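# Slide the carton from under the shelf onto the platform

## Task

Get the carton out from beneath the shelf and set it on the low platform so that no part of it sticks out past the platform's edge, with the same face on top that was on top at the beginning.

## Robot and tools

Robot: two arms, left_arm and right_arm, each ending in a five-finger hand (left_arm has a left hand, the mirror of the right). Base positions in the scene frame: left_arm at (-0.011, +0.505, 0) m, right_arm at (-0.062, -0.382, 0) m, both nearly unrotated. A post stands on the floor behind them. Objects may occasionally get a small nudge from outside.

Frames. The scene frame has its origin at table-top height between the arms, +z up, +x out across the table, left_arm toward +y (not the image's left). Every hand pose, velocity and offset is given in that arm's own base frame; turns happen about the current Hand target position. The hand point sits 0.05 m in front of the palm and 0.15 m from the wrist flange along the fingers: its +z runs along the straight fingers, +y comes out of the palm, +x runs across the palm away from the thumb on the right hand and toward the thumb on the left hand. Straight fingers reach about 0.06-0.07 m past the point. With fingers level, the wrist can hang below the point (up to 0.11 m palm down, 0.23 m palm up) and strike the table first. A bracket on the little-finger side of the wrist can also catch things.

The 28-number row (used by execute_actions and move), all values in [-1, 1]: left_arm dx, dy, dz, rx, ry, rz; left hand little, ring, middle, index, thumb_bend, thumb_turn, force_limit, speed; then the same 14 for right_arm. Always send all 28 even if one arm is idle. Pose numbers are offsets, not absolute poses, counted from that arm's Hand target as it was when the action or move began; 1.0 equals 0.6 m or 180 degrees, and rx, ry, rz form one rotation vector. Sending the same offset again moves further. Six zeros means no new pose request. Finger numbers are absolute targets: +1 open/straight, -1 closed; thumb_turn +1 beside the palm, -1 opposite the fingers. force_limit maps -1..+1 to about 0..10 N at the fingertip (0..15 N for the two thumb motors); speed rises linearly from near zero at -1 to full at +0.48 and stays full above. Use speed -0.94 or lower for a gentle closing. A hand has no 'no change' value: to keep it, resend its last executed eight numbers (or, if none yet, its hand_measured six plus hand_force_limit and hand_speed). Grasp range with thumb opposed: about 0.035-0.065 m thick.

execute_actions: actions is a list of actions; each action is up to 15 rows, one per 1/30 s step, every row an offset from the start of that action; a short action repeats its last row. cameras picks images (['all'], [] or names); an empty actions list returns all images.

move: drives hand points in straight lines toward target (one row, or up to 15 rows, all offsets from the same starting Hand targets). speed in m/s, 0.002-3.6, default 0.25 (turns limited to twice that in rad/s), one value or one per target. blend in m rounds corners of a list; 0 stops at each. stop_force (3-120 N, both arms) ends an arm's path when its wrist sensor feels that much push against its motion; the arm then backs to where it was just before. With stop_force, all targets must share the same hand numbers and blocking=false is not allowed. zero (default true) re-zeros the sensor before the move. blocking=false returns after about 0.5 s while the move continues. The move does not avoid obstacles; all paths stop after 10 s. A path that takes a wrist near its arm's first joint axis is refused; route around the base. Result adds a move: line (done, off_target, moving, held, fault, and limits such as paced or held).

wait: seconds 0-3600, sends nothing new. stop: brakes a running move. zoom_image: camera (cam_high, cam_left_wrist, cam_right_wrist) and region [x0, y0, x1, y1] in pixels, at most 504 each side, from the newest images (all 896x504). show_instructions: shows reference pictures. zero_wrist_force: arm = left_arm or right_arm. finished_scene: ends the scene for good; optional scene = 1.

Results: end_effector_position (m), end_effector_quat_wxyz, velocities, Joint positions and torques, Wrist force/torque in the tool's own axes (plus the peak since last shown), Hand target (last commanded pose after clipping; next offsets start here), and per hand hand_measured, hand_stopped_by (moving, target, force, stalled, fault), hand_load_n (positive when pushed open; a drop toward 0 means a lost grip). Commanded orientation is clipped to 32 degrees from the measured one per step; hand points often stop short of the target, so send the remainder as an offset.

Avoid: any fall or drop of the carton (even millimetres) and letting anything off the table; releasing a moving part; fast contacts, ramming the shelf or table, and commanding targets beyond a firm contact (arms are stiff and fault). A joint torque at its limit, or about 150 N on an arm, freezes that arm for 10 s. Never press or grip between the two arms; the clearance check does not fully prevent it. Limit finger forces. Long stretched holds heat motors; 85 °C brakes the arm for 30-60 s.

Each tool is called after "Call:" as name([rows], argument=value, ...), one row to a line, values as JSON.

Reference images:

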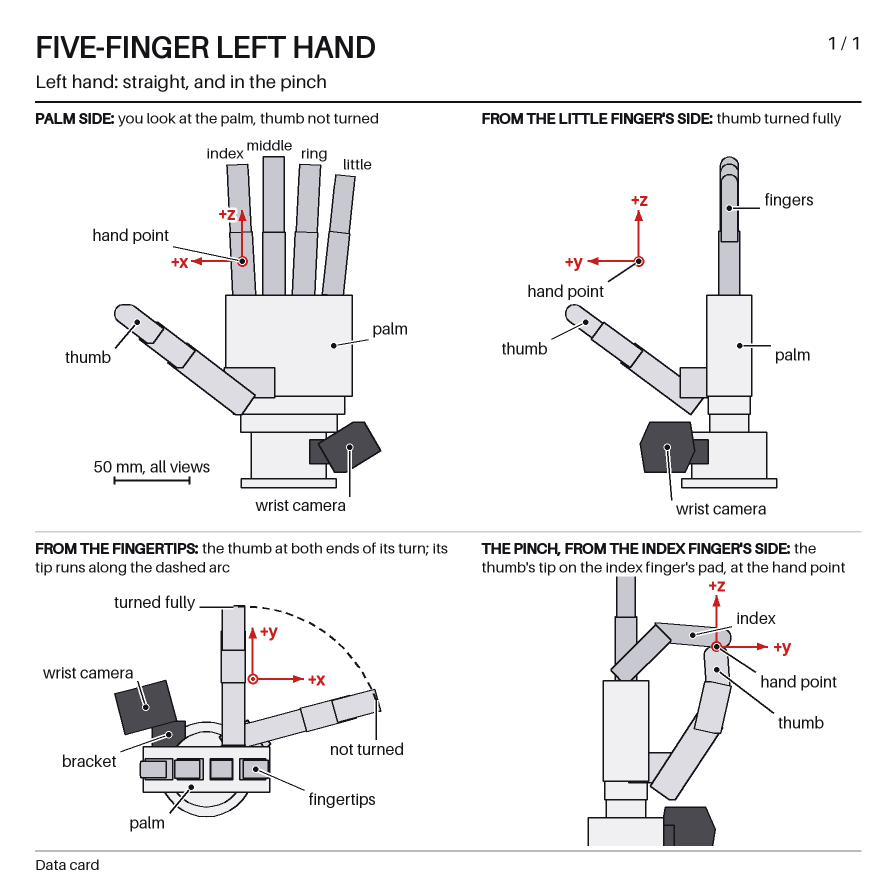

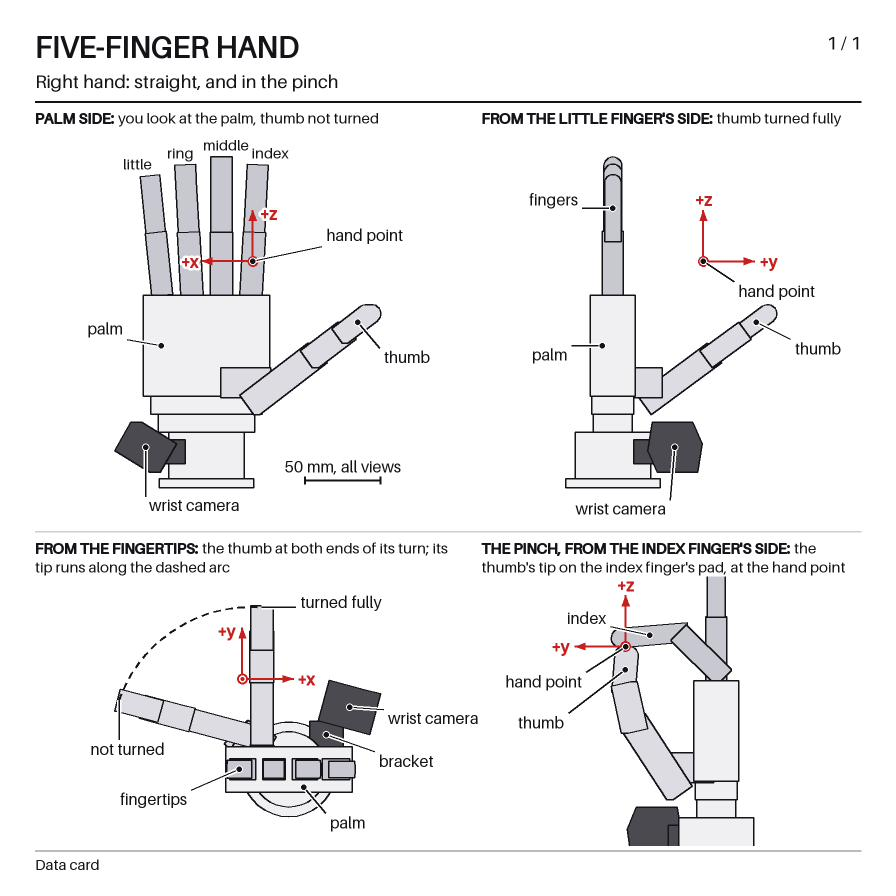

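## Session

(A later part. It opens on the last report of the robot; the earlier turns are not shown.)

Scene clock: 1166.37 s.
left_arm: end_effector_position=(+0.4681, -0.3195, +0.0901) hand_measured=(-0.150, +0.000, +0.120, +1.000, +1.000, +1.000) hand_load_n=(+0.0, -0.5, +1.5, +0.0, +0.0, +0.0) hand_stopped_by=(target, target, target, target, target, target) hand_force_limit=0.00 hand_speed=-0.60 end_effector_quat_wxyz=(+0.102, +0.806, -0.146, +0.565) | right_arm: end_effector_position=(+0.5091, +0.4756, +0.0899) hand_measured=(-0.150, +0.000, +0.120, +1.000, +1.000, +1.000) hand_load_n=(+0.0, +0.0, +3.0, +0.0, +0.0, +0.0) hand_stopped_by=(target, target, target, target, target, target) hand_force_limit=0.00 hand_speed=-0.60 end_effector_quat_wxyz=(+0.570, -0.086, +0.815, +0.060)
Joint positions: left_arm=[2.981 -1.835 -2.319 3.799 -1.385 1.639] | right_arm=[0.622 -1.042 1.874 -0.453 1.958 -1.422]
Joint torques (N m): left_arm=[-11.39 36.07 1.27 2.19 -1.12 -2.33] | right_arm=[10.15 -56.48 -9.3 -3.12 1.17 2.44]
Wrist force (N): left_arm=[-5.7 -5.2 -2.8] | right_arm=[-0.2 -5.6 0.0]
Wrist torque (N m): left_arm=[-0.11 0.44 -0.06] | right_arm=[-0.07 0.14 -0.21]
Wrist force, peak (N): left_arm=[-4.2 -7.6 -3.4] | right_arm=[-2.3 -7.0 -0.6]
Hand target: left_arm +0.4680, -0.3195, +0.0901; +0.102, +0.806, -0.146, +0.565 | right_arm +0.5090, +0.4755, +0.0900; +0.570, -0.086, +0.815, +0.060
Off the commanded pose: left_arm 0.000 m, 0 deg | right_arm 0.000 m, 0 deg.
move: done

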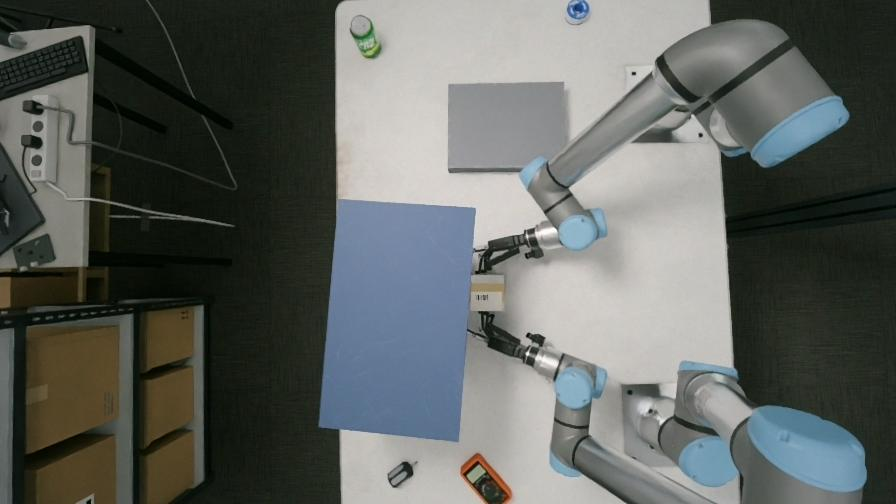

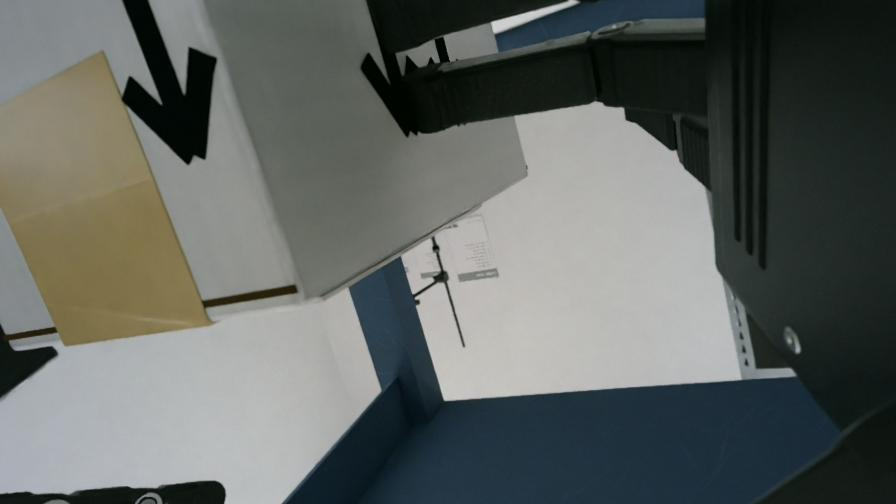

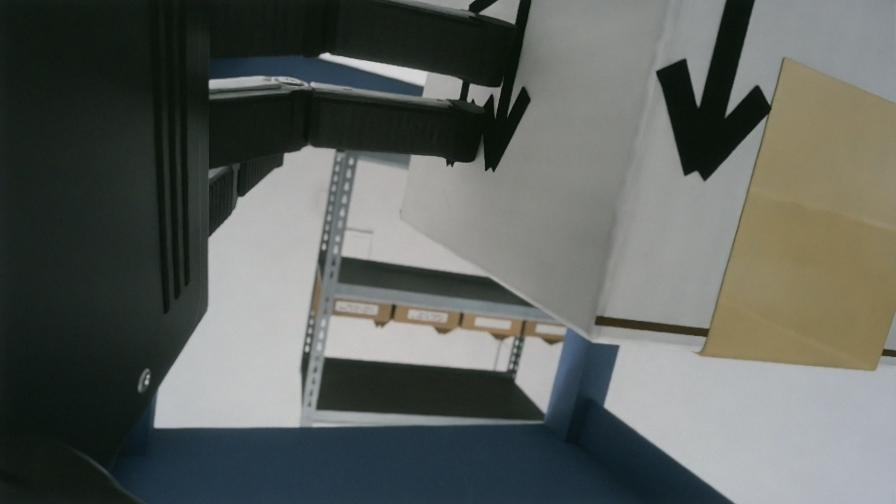

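Call:
move(target=[-0.085,-0.1658,0,0,0,0,-0.15,0,0.12,1,1,1,0,-0.6,-0.0773,-0.1696,0,0,0,0,-0.15,0,0.12,1,1,1,0,-0.6], speed=0.05, cameras=["all"])

Scene clock: 1177.43 s.
left_arm: end_effector_position=(+0.4171, -0.4189, +0.0901) hand_measured=(-0.150, +0.000, +0.120, +1.000, +1.000, +1.000) hand_load_n=(+0.0, +0.0, +1.5, +0.0, +0.0, +0.0) hand_stopped_by=(target, target, target, target, target, target) hand_force_limit=0.00 hand_speed=-0.60 end_effector_quat_wxyz=(+0.102, +0.806, -0.146, +0.565) | right_arm: end_effector_position=(+0.4627, +0.3739, +0.0900) hand_measured=(-0.150, +0.000, +0.120, +1.000, +1.000, +1.000) hand_load_n=(+0.0, +0.0, +3.0, +0.0, +0.0, +0.0) hand_stopped_by=(target, target, target, target, target, target) hand_force_limit=0.00 hand_speed=-0.60 end_effector_quat_wxyz=(+0.570, -0.086, +0.815, +0.060)
Joint positions: left_arm=[2.612 -1.894 -2.227 3.767 -1.732 1.512] | right_arm=[0.457 -1.234 2.203 -0.61 1.804 -1.485]
Joint torques (N m): left_arm=[-11.69 20.11 26.34 -0.26 -1.5 -2.27] | right_arm=[-5.17 -44.03 -5.86 -2.52 -2.57 -2.59]
Wrist force (N): left_arm=[-5.9 -5.1 -2.5] | right_arm=[0.1 -5.1 0.4]
Wrist torque (N m): left_arm=[-0.13 0.44 -0.07] | right_arm=[0.01 0.11 -0.02]
Wrist force, peak (N): left_arm=[-6.9 -5.7 -2.5] | right_arm=[0.0 -6.1 0.3]
Hand target: left_arm +0.4170, -0.4190, +0.0901; +0.102, +0.806, -0.146, +0.565 | right_arm +0.4627, +0.3737, +0.0900; +0.570, -0.086, +0.815, +0.060
Off the commanded pose: left_arm 0.000 m, 0 deg | right_arm 0.000 m, 0 deg.
move: done

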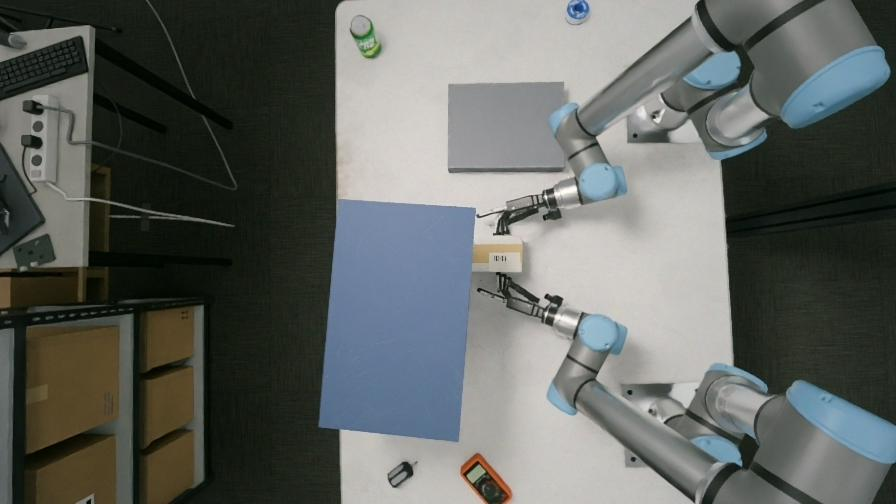

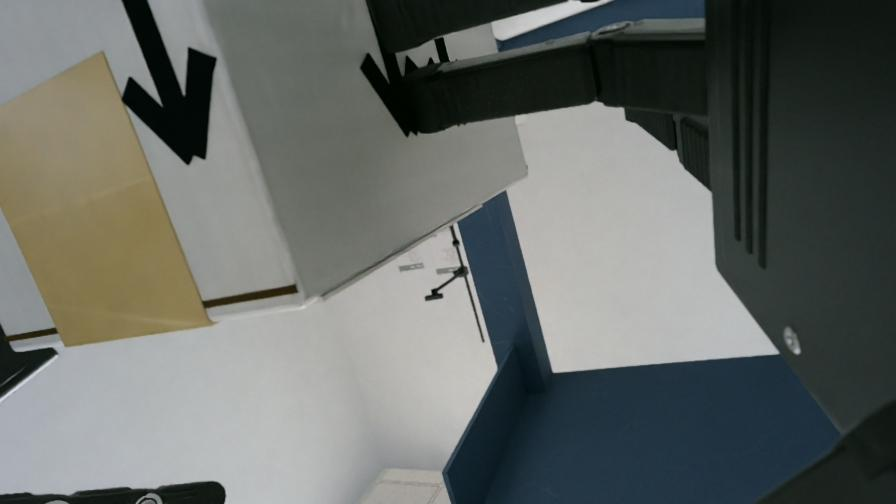

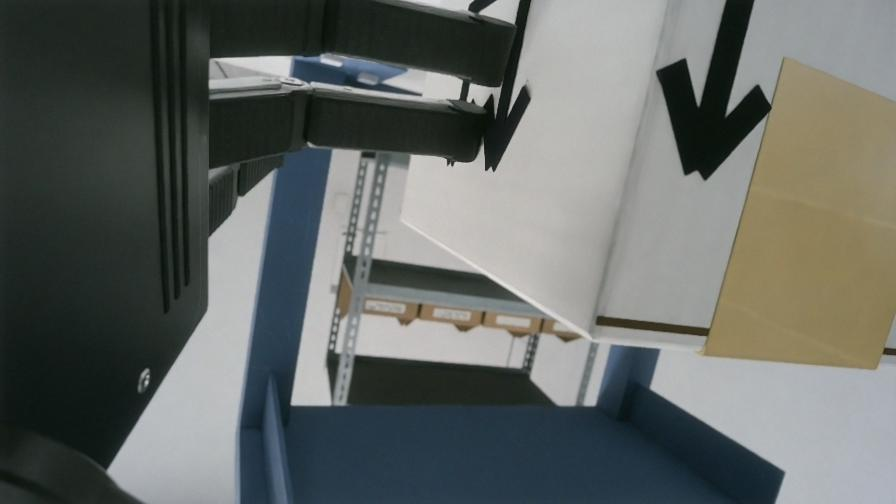

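Call:
move(target=[0,-0.0333,0,0,0,0,-0.15,0,0.12,1,1,1,0,-0.6,0,0,0,0,0,0,-0.15,0,0.12,1,1,1,0,-0.6], speed=0.004, stop_force=12, zero=false, cameras=["cam_right_wrist", "cam_left_wrist"])

Scene clock: 1236.77 s.
left_arm: end_effector_position=(+0.4170, -0.4201, +0.0901) hand_measured=(-0.150, +0.000, +0.120, +1.000, +1.000, +1.000) hand_load_n=(+0.0, +0.0, +2.0, +0.0, +0.0, +0.0) hand_stopped_by=(target, target, target, target, target, target) hand_force_limit=0.00 hand_speed=-0.60 end_effector_quat_wxyz=(+0.102, +0.806, -0.146, +0.565) | right_arm: end_effector_position=(+0.4627, +0.3737, +0.0900) hand_measured=(-0.150, +0.000, +0.120, +1.000, +1.000, +1.000) hand_load_n=(+0.0, +0.0, +5.0, +0.0, +0.0, +0.0) hand_stopped_by=(target, target, target, target, target, target) hand_force_limit=0.00 hand_speed=-0.60 end_effector_quat_wxyz=(+0.570, -0.086, +0.815, +0.060)
Joint positions: left_arm=[2.608 -1.895 -2.224 3.766 -1.735 1.511] | right_arm=[0.457 -1.234 2.204 -0.61 1.803 -1.485]
Joint torques (N m): left_arm=[4.94 39.2 3.56 2.61 4.75 1.88] | right_arm=[3.17 -44.93 -9.5 -2.81 -3.59 -2.65]
Wrist force (N): left_arm=[-5.3 -10.4 -4.2] | right_arm=[0.1 -10.7 -0.2]
Wrist torque (N m): left_arm=[-0.33 0.37 0.05] | right_arm=[-0.07 0.12 -0.13]
Wrist force, peak (N): left_arm=[-5.7 -11.7 -4.9] | right_arm=[0.7 -11.8 -0.4]
Hand target: left_arm +0.4170, -0.4201, +0.0901; +0.102, +0.806, -0.146, +0.565 (not the last commanded pose) | right_arm +0.4627, +0.3737, +0.0900; +0.570, -0.086, +0.815, +0.060
Off the commanded pose: left_arm 0.019 m, 0 deg | right_arm 0.000 m, 0 deg.
move: contact (left_arm)
Images, in order (width x height): cam_left_wrist 896x504, cam_right_wrist 896x504.

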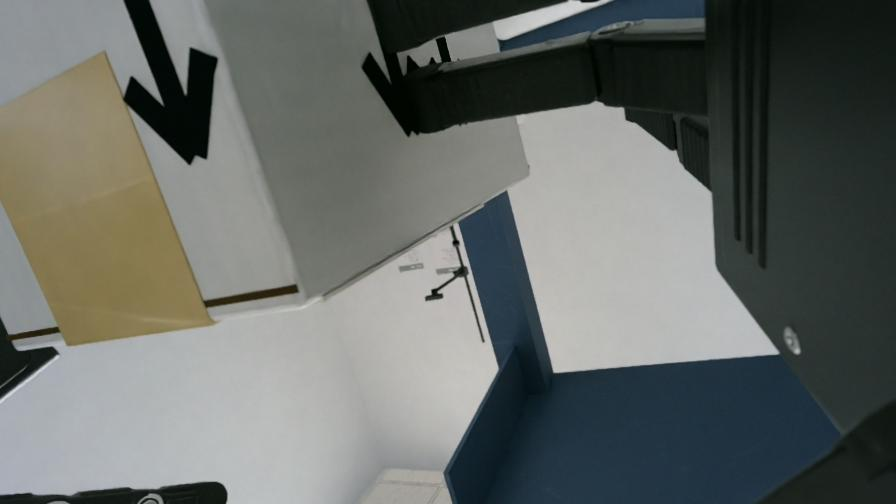

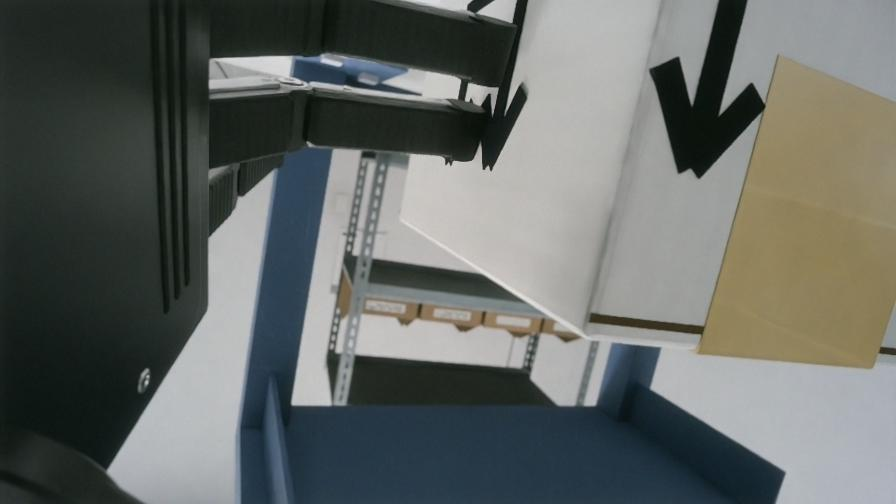

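Call:
move(target=[0,0,0.008,0,0,0,-0.15,0,0.12,1,1,1,0,-0.6,0,0,0.008,0,0,0,-0.15,0,0.12,1,1,1,0,-0.6], speed=0.01, cameras=["cam_right_wrist", "cam_left_wrist"])

Scene clock: 1241.80 s.
left_arm: end_effector_position=(+0.4170, -0.4201, +0.0947) hand_measured=(-0.150, +0.000, +0.120, +1.000, +1.000, +1.000) hand_load_n=(+0.0, +0.5, +3.0, +0.0, +0.0, +0.0) hand_stopped_by=(target, target, target, target, target, target) hand_force_limit=0.00 hand_speed=-0.60 end_effector_quat_wxyz=(+0.102, +0.806, -0.146, +0.565) | right_arm: end_effector_position=(+0.4627, +0.3737, +0.0946) hand_measured=(-0.150, +0.000, +0.120, +1.000, +1.000, +1.000) hand_load_n=(+0.0, +0.0, +5.0, +0.0, +0.0, +0.0) hand_stopped_by=(target, target, target, target, target, target) hand_force_limit=0.00 hand_speed=-0.60 end_effector_quat_wxyz=(+0.570, -0.086, +0.815, +0.060)
Joint positions: left_arm=[2.608 -1.884 -2.221 3.751 -1.735 1.511] | right_arm=[0.457 -1.245 2.201 -0.596 1.803 -1.485]
Joint torques (N m): left_arm=[4.89 41.02 27.4 0.35 4.24 1.89] | right_arm=[9.65 -44.57 -25.03 -0.46 -3.52 -2.45]
Wrist force (N): left_arm=[-7.7 -10.2 -3.6] | right_arm=[0.4 -10.4 -0.1]
Wrist torque (N m): left_arm=[-0.32 0.48 0.03] | right_arm=[-0.07 0.10 -0.11]
Wrist force, peak (N): left_arm=[-7.9 -10.4 -4.0] | right_arm=[0.1 -11.0 -0.2]
Hand target: left_arm +0.4170, -0.4201, +0.0949; +0.102, +0.806, -0.146, +0.565 | right_arm +0.4627, +0.3737, +0.0948; +0.570, -0.086, +0.815, +0.060
Off the commanded pose: left_arm 0.000 m, 0 deg | right_arm 0.000 m, 0 deg.
move: done
Images, in order (width x height): cam_left_wrist 896x504, cam_right_wrist 896x504.

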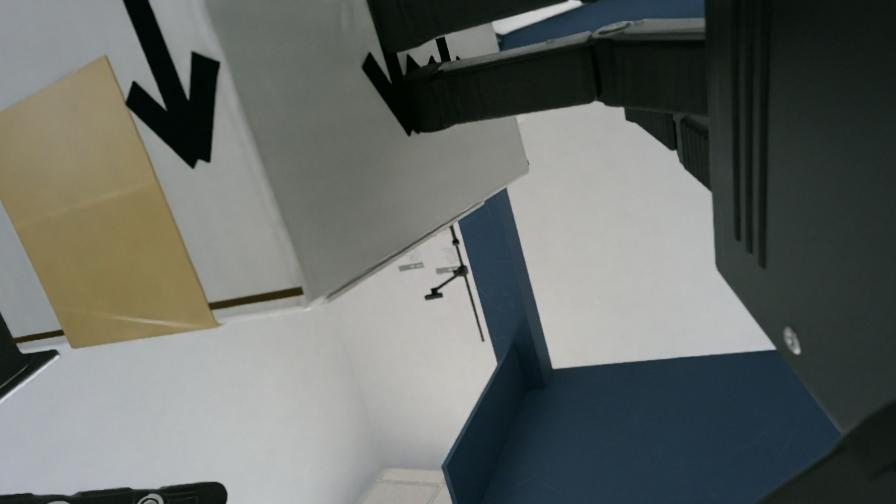

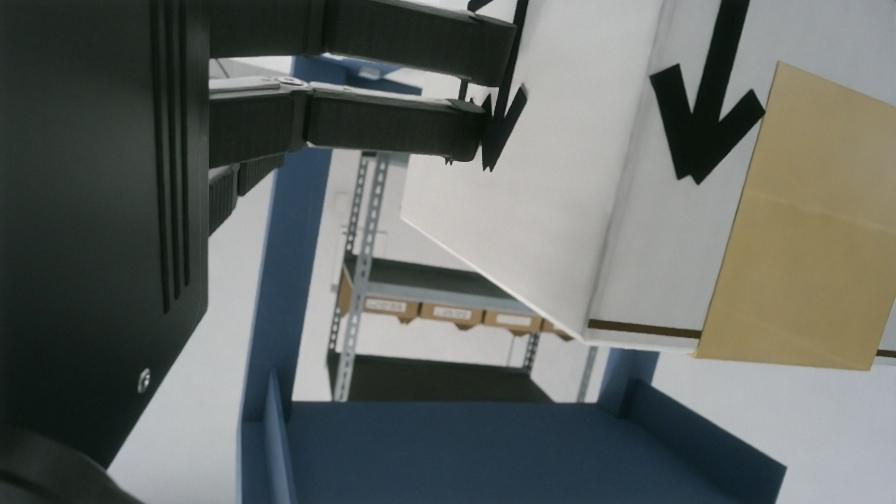

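Call:
move([
  [0,0,-0.0085,0,0,0,-0.15,0,0.12,1,1,1,0,-0.6,0,0,-0.0085,0,0,0,-0.15,0,0.12,1,1,1,0,-0.6],
  [0.0005,0.05,-0.0085,0,0,0,-0.15,0,0.12,1,1,1,0,-0.6,0.0018,-0.05,-0.0085,0,0,0,-0.15,0,0.12,1,1,1,0,-0.6],
], speed=[0.01, 0.03])

Call:
move(target=[0.0482,-0.0153,0,0.0140,0.0539,0.0667,-0.30,0.10,0.21,0.10,1,1,0,-0.6,0.0047,0.0118,0,-0.0029,0.0557,-0.0994,-0.30,0.10,0.21,0.10,1,1,0,-0.6], speed=0.08, cameras=["all"])

Scene clock: 1381.73 s.
left_arm: end_effector_position=(+0.4173, -0.3902, +0.0898) hand_measured=(-0.150, +0.000, +0.120, +1.000, +1.000, +1.000) hand_load_n=(+0.0, +0.0, +0.0, +0.0, +0.0, +0.0) hand_stopped_by=(target, target, target, target, target, target) hand_force_limit=0.00 hand_speed=-0.60 end_effector_quat_wxyz=(+0.102, +0.806, -0.146, +0.565) | right_arm: end_effector_position=(+0.4637, +0.3438, +0.0897) hand_measured=(-0.150, +0.000, +0.120, +1.000, +1.000, +1.000) hand_load_n=(+0.0, +0.0, +0.0, +0.5, +0.0, +0.0) hand_stopped_by=(target, target, target, target, target, target) hand_force_limit=0.00 hand_speed=-0.60 end_effector_quat_wxyz=(+0.570, -0.086, +0.815, +0.060)
Joint positions: left_arm=[2.695 -1.853 -2.292 3.795 -1.654 1.541] | right_arm=[0.369 -1.272 2.266 -0.64 1.721 -1.516]
Joint torques (N m): left_arm=[8.97 36.92 0.56 1.86 2.73 2.05] | right_arm=[-5.87 -40.65 -2 -2.07 -1.28 -2.68]
Wrist force (N): left_arm=[-3.5 0.1 -1.3] | right_arm=[-2.5 0.5 -0.1]
Wrist torque (N m): left_arm=[0.04 0.32 -0.21] | right_arm=[0.20 0.16 0.07]
Wrist force, peak (N): left_arm=[-8.0 -11.6 -4.2] | right_arm=[0.3 -11.6 -0.2]
Hand target: left_arm +0.4173, -0.3901, +0.0898; +0.102, +0.806, -0.146, +0.565 | right_arm +0.4637, +0.3437, +0.0897; +0.570, -0.086, +0.815, +0.060
Off the commanded pose: left_arm 0.000 m, 0 deg | right_arm 0.000 m, 0 deg.
move: done

Scene clock: 1384.63 s.
left_arm: end_effector_position=(+0.4462, -0.3992, +0.0898) hand_measured=(-0.300, +0.100, +0.210, +0.100, +1.000, +1.000) hand_load_n=(+0.0, +0.0, +0.0, +0.0, +0.0, +0.0) hand_stopped_by=(target, target, target, target, target, target) hand_force_limit=0.00 hand_speed=-0.60 end_effector_quat_wxyz=(+0.037, +0.864, -0.064, +0.499) | right_arm: end_effector_position=(+0.4666, +0.3508, +0.0897) hand_measured=(-0.300, +0.100, +0.210, +0.100, +1.000, +1.000) hand_load_n=(+0.0, +0.5, +0.0, +0.0, +0.0, +0.0) hand_stopped_by=(target, target, target, target, target, target) hand_force_limit=0.00 hand_speed=-0.60 end_effector_quat_wxyz=(+0.499, +0.045, +0.865, -0.026)
Joint positions: left_arm=[2.565 -1.918 -2.055 3.408 -1.939 1.347] | right_arm=[0.592 -1.184 2.01 -0.18 2.159 -1.175]
Joint torques (N m): left_arm=[-10.07 22.02 26.47 -1.62 -2.71 -2.54] | right_arm=[7.41 -16.76 -21.82 1.52 2.75 2.72]
Wrist force (N): left_arm=[-3.2 0.2 -0.8] | right_arm=[-2.6 0.4 0.0]
Wrist torque (N m): left_arm=[0.02 0.28 -0.10] | right_arm=[0.07 0.23 -0.14]
Wrist force, peak (N): left_arm=[-3.8 0.0 -1.5] | right_arm=[-2.9 0.3 -0.4]
Hand target: left_arm +0.4463, -0.3993, +0.0898; +0.037, +0.864, -0.064, +0.499 | right_arm +0.4666, +0.3508, +0.0897; +0.499, +0.045, +0.865, -0.026
Off the commanded pose: left_arm 0.000 m, 0 deg | right_arm 0.000 m, 0 deg.
move: done

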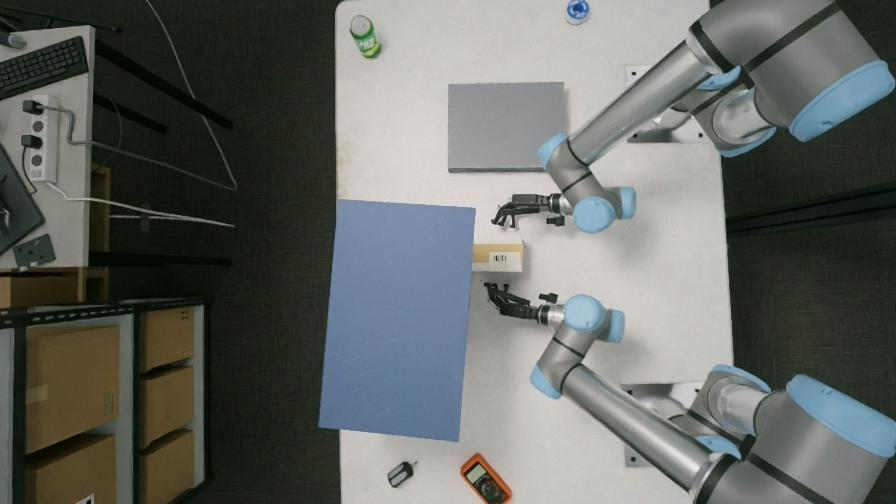

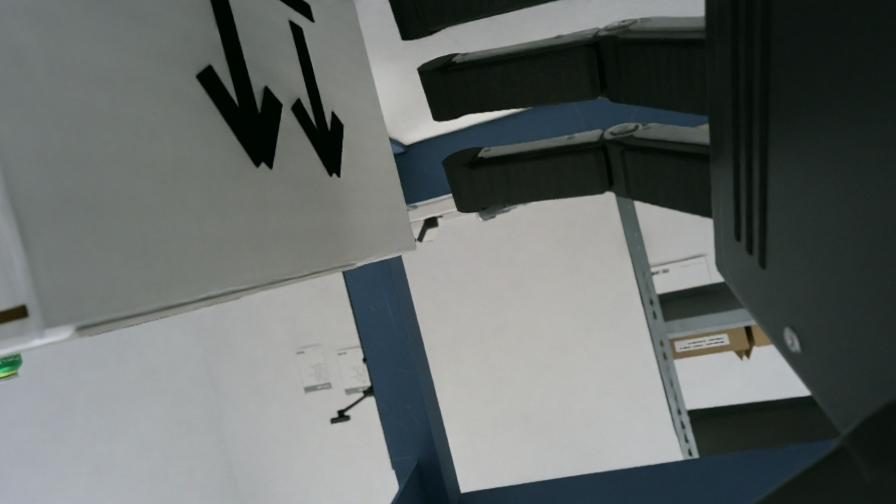

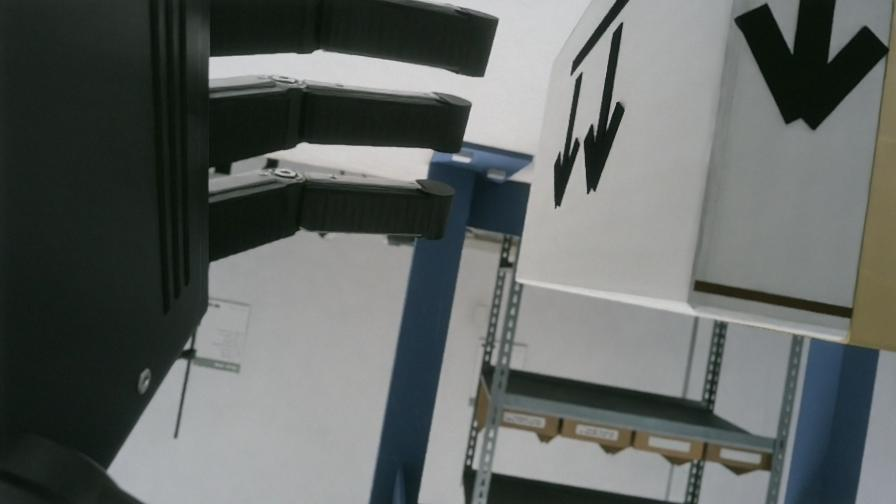

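Call:
move(target=[-0.007,-0.0462,0,0,0,0,-0.30,0.10,0.21,0.10,1,1,0,-0.6,0.0048,0.0463,0,0,0,0,-0.30,0.10,0.21,0.10,1,1,0,-0.6], speed=0.012, stop_force=4, cameras=["all"])

Scene clock: 1398.63 s.
left_arm: end_effector_position=(+0.4421, -0.4270, +0.0898) hand_measured=(-0.300, +0.100, +0.210, +0.100, +1.000, +1.000) hand_load_n=(+0.0, +0.0, +0.0, +1.5, +0.0, +0.0) hand_stopped_by=(target, target, target, target, target, target) hand_force_limit=0.00 hand_speed=-0.60 end_effector_quat_wxyz=(+0.037, +0.864, -0.064, +0.499) | right_arm: end_effector_position=(+0.4694, +0.3786, +0.0897) hand_measured=(-0.300, +0.100, +0.210, +0.100, +1.000, +1.000) hand_load_n=(+0.0, +0.0, +0.0, +0.0, +0.0, -0.5) hand_stopped_by=(target, target, target, target, target, target) hand_force_limit=0.00 hand_speed=-0.60 end_effector_quat_wxyz=(+0.499, +0.045, +0.865, -0.026)
Joint positions: left_arm=[2.497 -1.961 -1.991 3.371 -1.996 1.307] | right_arm=[0.647 -1.133 1.931 -0.129 2.203 -1.134]
Joint torques (N m): left_arm=[-12.16 23.22 26.43 -1.85 -2.06 -2.21] | right_arm=[7.48 -19.31 -25.42 1.07 2.23 2.59]
Wrist force (N): left_arm=[-1.4 -3.1 -1.2] | right_arm=[-1.4 -2.3 -0.3]
Wrist torque (N m): left_arm=[-0.19 0.20 -0.03] | right_arm=[-0.09 0.20 -0.22]
Wrist force, peak (N): left_arm=[-1.6 -3.2 -1.0] | right_arm=[-3.2 0.3 -0.2]
Hand target: left_arm +0.4421, -0.4270, +0.0898; +0.037, +0.864, -0.064, +0.499 | right_arm +0.4694, +0.3786, +0.0897; +0.499, +0.045, +0.865, -0.026
Off the commanded pose: left_arm 0.000 m, 0 deg | right_arm 0.000 m, 0 deg.
move: done

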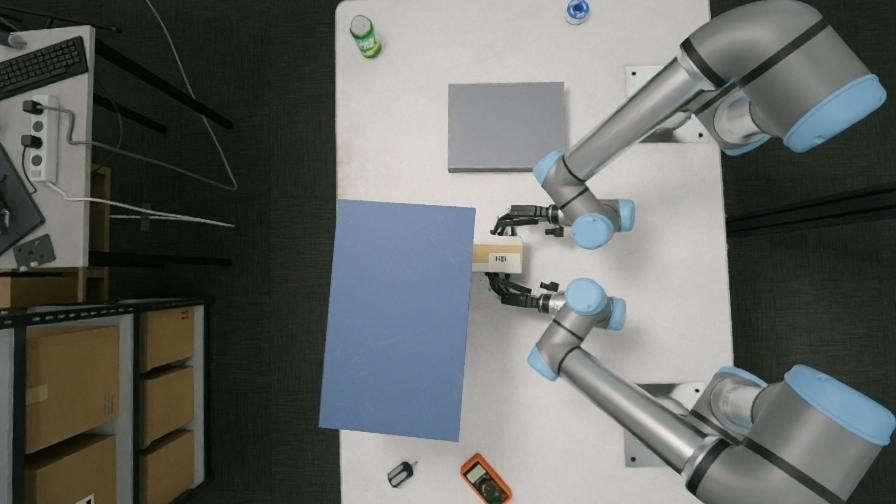

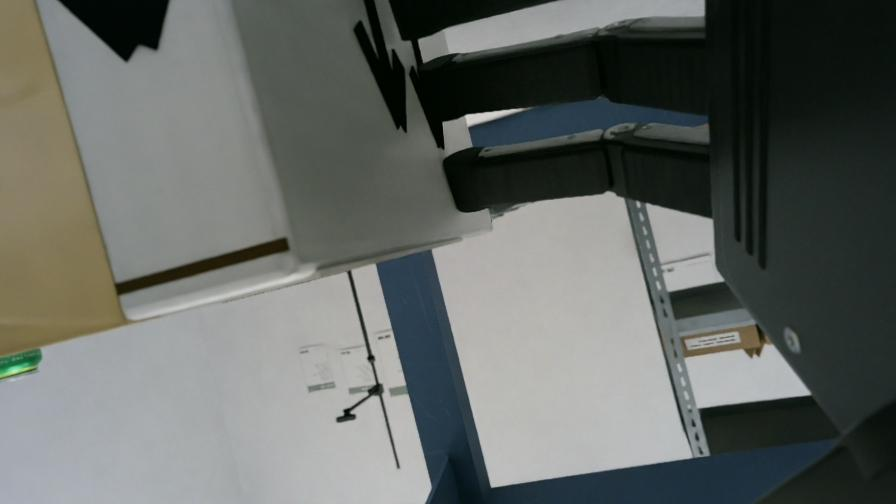

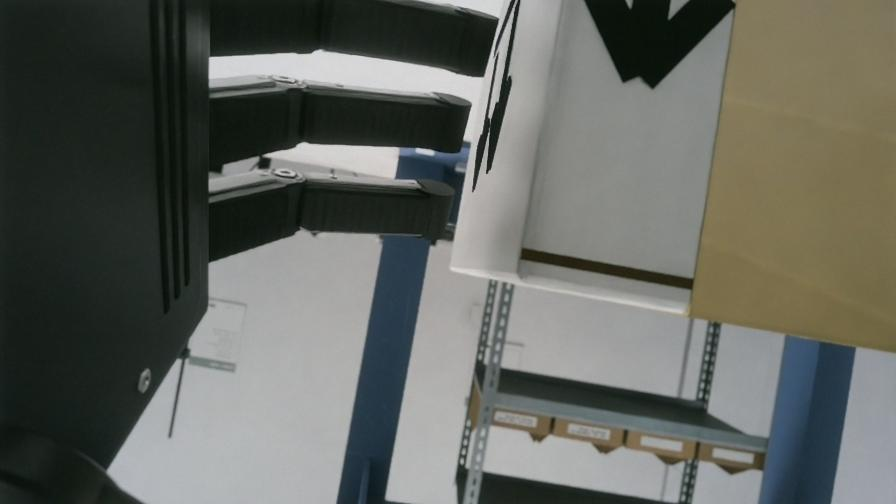

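Call:
move(target=[-0.005,-0.0333,0,0,0,0,-0.30,0.10,0.21,0.10,1,1,0,-0.6,0,0,0,0,0,0,-0.30,0.10,0.21,0.10,1,1,0,-0.6], speed=0.006, stop_force=8, zero=false, cameras=["all"])

Scene clock: 1406.43 s.
left_arm: end_effector_position=(+0.4419, -0.4283, +0.0898) hand_measured=(-0.300, +0.100, +0.210, +0.100, +1.000, +1.000) hand_load_n=(+0.0, +0.0, +1.5, +3.0, +0.0, +0.0) hand_stopped_by=(target, target, target, target, target, target) hand_force_limit=0.00 hand_speed=-0.60 end_effector_quat_wxyz=(+0.037, +0.864, -0.064, +0.499) | right_arm: end_effector_position=(+0.4694, +0.3786, +0.0896) hand_measured=(-0.300, +0.100, +0.210, +0.100, +1.000, +1.000) hand_load_n=(+0.0, +0.0, +0.0, +0.0, +0.0, +0.0) hand_stopped_by=(target, target, target, target, target, target) hand_force_limit=0.00 hand_speed=-0.60 end_effector_quat_wxyz=(+0.499, +0.045, +0.865, -0.026)
Joint positions: left_arm=[2.494 -1.963 -1.988 3.369 -1.999 1.305] | right_arm=[0.647 -1.133 1.931 -0.129 2.203 -1.134]
Joint torques (N m): left_arm=[5.52 41.42 1.4 0.17 3.59 2.48] | right_arm=[7.57 -28.14 -24.89 -2.59 0.47 2.61]
Wrist force (N): left_arm=[1.5 -4.9 0.2] | right_arm=[1.2 -5.5 -0.8]
Wrist torque (N m): left_arm=[-0.17 0.29 -0.07] | right_arm=[-0.20 0.19 -0.42]
Wrist force, peak (N): left_arm=[2.8 -8.2 -0.9] | right_arm=[1.7 -6.5 -1.0]
Hand target: left_arm +0.4419, -0.4283, +0.0898; +0.037, +0.864, -0.064, +0.499 (not the last commanded pose) | right_arm +0.4694, +0.3786, +0.0897; +0.499, +0.045, +0.865, -0.026
Off the commanded pose: left_arm 0.019 m, 0 deg | right_arm 0.000 m, 0 deg.
move: contact (left_arm)

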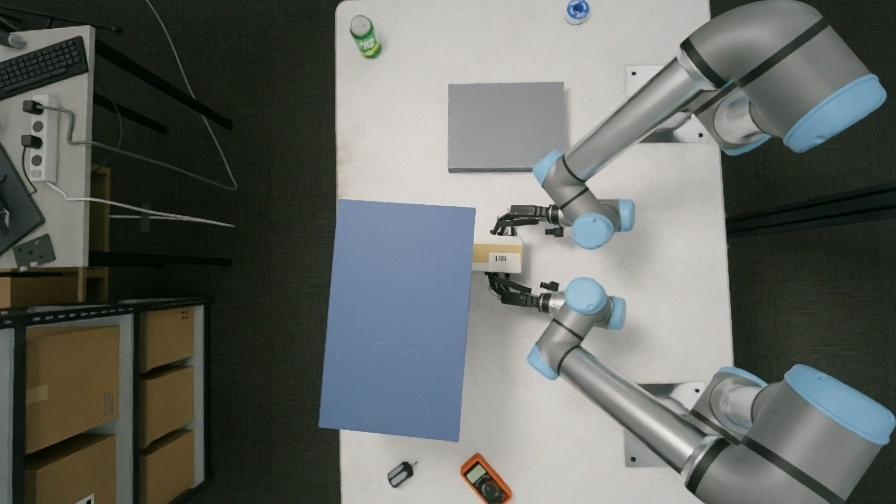

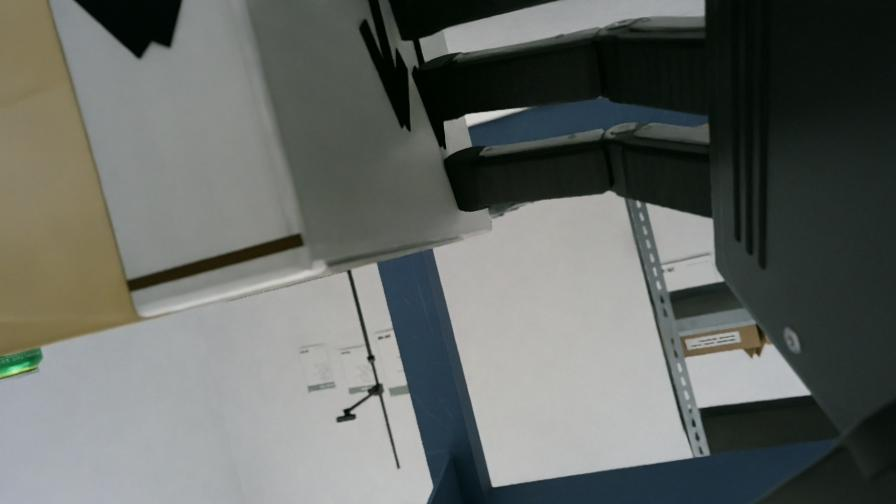

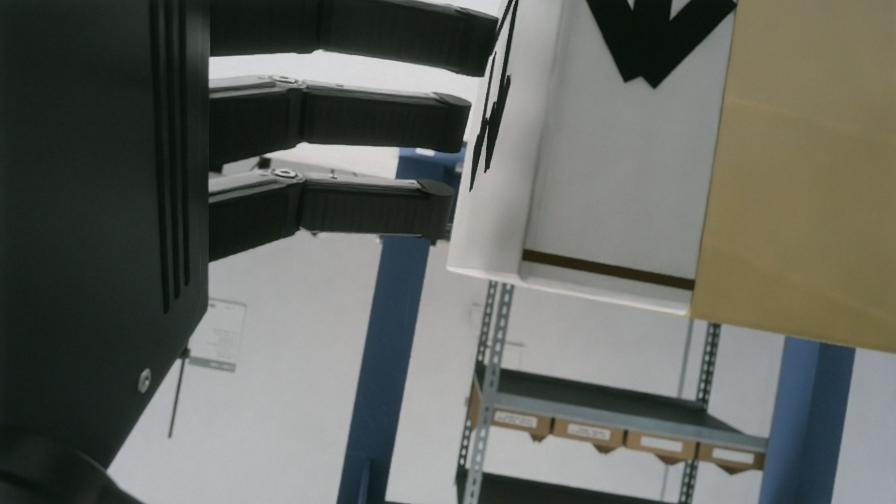

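Call:
zoom_image(camera="cam_high", region=[440, 180, 580, 340])

Scaled by 3.150.

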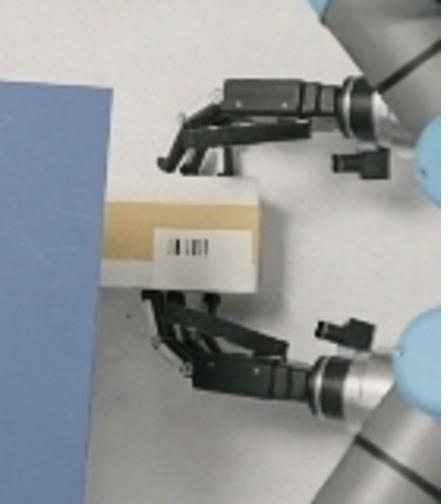

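Call:
move([
  [0.001,0.0067,0,0,0,0,-0.30,0.10,0.21,0.10,1,1,0,-0.6,-0.0007,-0.0067,0,0,0,0,-0.30,0.10,0.21,0.10,1,1,0,-0.6],
  [0.001,0.0067,0,0,0,0.0194,-0.30,0.10,0.21,0.10,1,1,0,-0.6,-0.0007,-0.0067,0,0,0,0.0194,-0.30,0.10,0.21,0.10,1,1,0,-0.6],
], speed=0.02)

Call:
move(target=[0,0,0,0,0,0,-0.30,0.10,0.21,0.10,1,1,0,-0.6,0.001,0.0075,0,0,0,0,-0.30,0.10,0.21,0.10,1,1,0,-0.6], speed=0.008, stop_force=4)

Call:
move(target=[-0.0035,-0.0333,0,0,0,0,-0.30,0.10,0.21,0.10,1,1,0,-0.6,0,0,0,0,0,0,-0.30,0.10,0.21,0.10,1,1,0,-0.6], speed=0.006, stop_force=8, cameras=["all"])

Scene clock: 1445.87 s.
left_arm: end_effector_position=(+0.4425, -0.4243, +0.0898) hand_measured=(-0.300, +0.100, +0.210, +0.100, +1.000, +1.000) hand_load_n=(+0.0, +0.0, +0.0, +0.0, +0.0, +0.0) hand_stopped_by=(target, target, target, target, target, target) hand_force_limit=0.00 hand_speed=-0.60 end_effector_quat_wxyz=(+0.022, +0.865, -0.038, +0.500) end_effector_velocity=(+0.000, +0.000, +0.000) end_effector_angular_velocity=(-0.001, +0.000, +0.005) | right_arm: end_effector_position=(+0.4690, +0.3746, +0.0897) hand_measured=(-0.300, +0.100, +0.210, +0.100, +1.000, +1.000) hand_load_n=(+0.0, +0.0, +0.0, +0.0, +0.0, +0.0) hand_stopped_by=(target, target, target, target, target, target) hand_force_limit=0.00 hand_speed=-0.60 end_effector_quat_wxyz=(+0.500, +0.019, +0.866, -0.011)
Joint positions: left_arm=[2.467 -1.979 -1.967 3.34 -2.072 1.25] | right_arm=[0.606 -1.169 1.981 -0.184 2.122 -1.208]
Joint velocities: left_arm=[-0.002 -0.001 0.002 -0.003 -0.005 -0.005] | right_arm=[within noise]
Joint torques (N m): left_arm=[-9.57 25.3 27.42 -1.88 -2.8 -2.17] | right_arm=[-8.9 -48.04 -6.89 -1.43 -0.94 -2.66]
Wrist force (N): left_arm=[-4.0 0.1 -0.8] | right_arm=[-2.8 0.9 -0.3]
Wrist torque (N m): left_arm=[0.01 0.43 -0.14] | right_arm=[0.17 0.25 0.00]
Wrist force, peak (N): left_arm=[1.8 -5.4 0.3] | right_arm=[1.4 -5.7 -0.8]
Hand target: left_arm +0.4425, -0.4243, +0.0898; +0.022, +0.865, -0.038, +0.500 | right_arm +0.4690, +0.3746, +0.0897; +0.500, +0.018, +0.866, -0.011
Off the commanded pose: left_arm 0.000 m, 0 deg | right_arm 0.000 m, 0 deg.
move: done

Scene clock: 1447.37 s.
left_arm: end_effector_position=(+0.4425, -0.4243, +0.0898) hand_measured=(-0.300, +0.100, +0.210, +0.100, +1.000, +1.000) hand_load_n=(+0.0, +0.0, +0.0, +0.0, +0.0, -0.5) hand_stopped_by=(target, target, target, target, target, target) hand_force_limit=0.00 hand_speed=-0.60 end_effector_quat_wxyz=(+0.022, +0.865, -0.038, +0.500) | right_arm: end_effector_position=(+0.4696, +0.3791, +0.0897) hand_measured=(-0.300, +0.100, +0.210, +0.100, +1.000, +1.000) hand_load_n=(+0.0, +0.0, +0.0, +0.0, +0.0, +0.0) hand_stopped_by=(target, target, target, target, target, target) hand_force_limit=0.00 hand_speed=-0.60 end_effector_quat_wxyz=(+0.500, +0.018, +0.866, -0.011)
Joint positions: left_arm=[2.466 -1.979 -1.967 3.34 -2.072 1.25] | right_arm=[0.614 -1.16 1.968 -0.177 2.128 -1.203]
Joint torques (N m): left_arm=[-9.35 25.31 25.71 -1.7 -2.79 -2.4] | right_arm=[7.69 -19 -23.85 1.44 2.46 2.51]
Wrist force (N): left_arm=[-3.8 0.1 -0.9] | right_arm=[-2.8 0.6 -0.3]
Wrist torque (N m): left_arm=[0.01 0.40 -0.12] | right_arm=[0.13 0.25 -0.13]
Wrist force, peak (N): left_arm=[-4.1 0.0 -1.2] | right_arm=[-3.1 0.7 0.0]
Hand target: left_arm +0.4425, -0.4243, +0.0898; +0.022, +0.865, -0.038, +0.500 | right_arm +0.4696, +0.3791, +0.0897; +0.500, +0.018, +0.866, -0.011
Off the commanded pose: left_arm 0.000 m, 0 deg | right_arm 0.000 m, 0 deg.
move: done

Scene clock: 1449.53 s.
left_arm: end_effector_position=(+0.4419, -0.4303, +0.0898) hand_measured=(-0.300, +0.100, +0.210, +0.100, +1.000, +1.000) hand_load_n=(+0.5, +0.0, +0.0, +0.5, +0.0, +0.0) hand_stopped_by=(target, target, target, target, target, target) hand_force_limit=0.00 hand_speed=-0.60 end_effector_quat_wxyz=(+0.022, +0.865, -0.038, +0.500) | right_arm: end_effector_position=(+0.4696, +0.3791, +0.0897) hand_measured=(-0.300, +0.100, +0.210, +0.100, +1.000, +1.000) hand_load_n=(+0.0, +0.0, +0.0, +0.0, +0.0, -0.5) hand_stopped_by=(target, target, target, target, target, target) hand_force_limit=0.00 hand_speed=-0.60 end_effector_quat_wxyz=(+0.500, +0.018, +0.866, -0.011)
Joint positions: left_arm=[2.453 -1.989 -1.951 3.33 -2.083 1.241] | right_arm=[0.614 -1.16 1.968 -0.177 2.128 -1.203]
Joint torques (N m): left_arm=[5.22 44.32 2.93 0.98 3.19 1.94] | right_arm=[7.5 -20.77 -23.73 -1.92 -2.48 2.41]
Wrist force (N): left_arm=[-1.2 -5.1 -0.6] | right_arm=[-1.8 -5.5 -0.9]
Wrist torque (N m): left_arm=[-0.26 0.27 0.15] | right_arm=[-0.15 0.21 -0.46]
Wrist force, peak (N): left_arm=[-0.8 -8.7 -1.0] | right_arm=[-2.1 -7.1 -0.9]
Hand target: left_arm +0.4419, -0.4303, +0.0898; +0.022, +0.865, -0.038, +0.500 (not the last commanded pose) | right_arm +0.4696, +0.3791, +0.0897; +0.500, +0.018, +0.866, -0.011
Off the commanded pose: left_arm 0.014 m, 0 deg | right_arm 0.000 m, 0 deg.
move: contact (left_arm)

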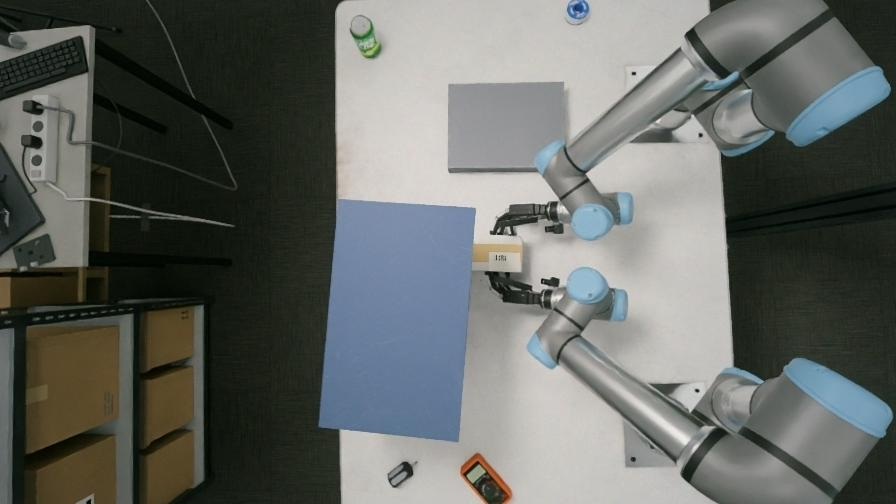

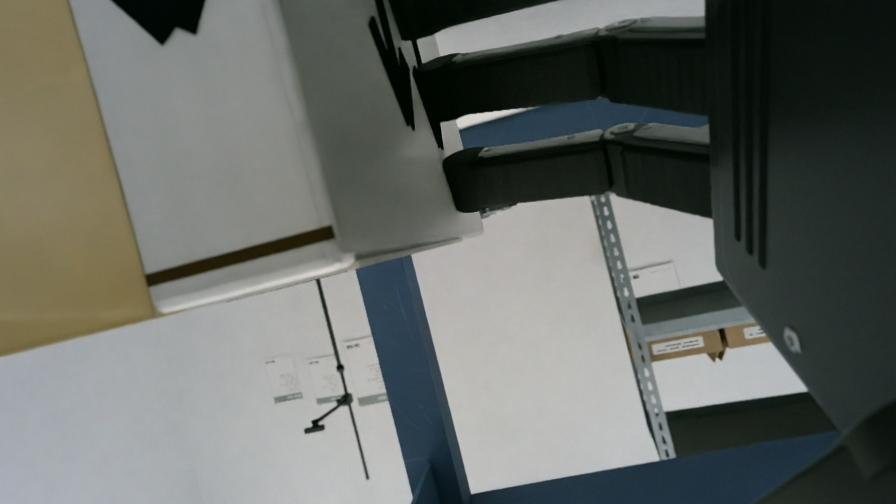

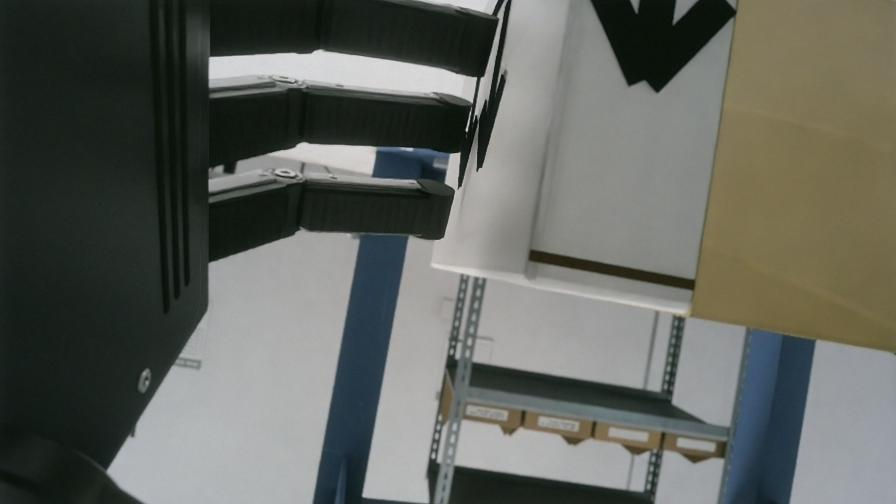

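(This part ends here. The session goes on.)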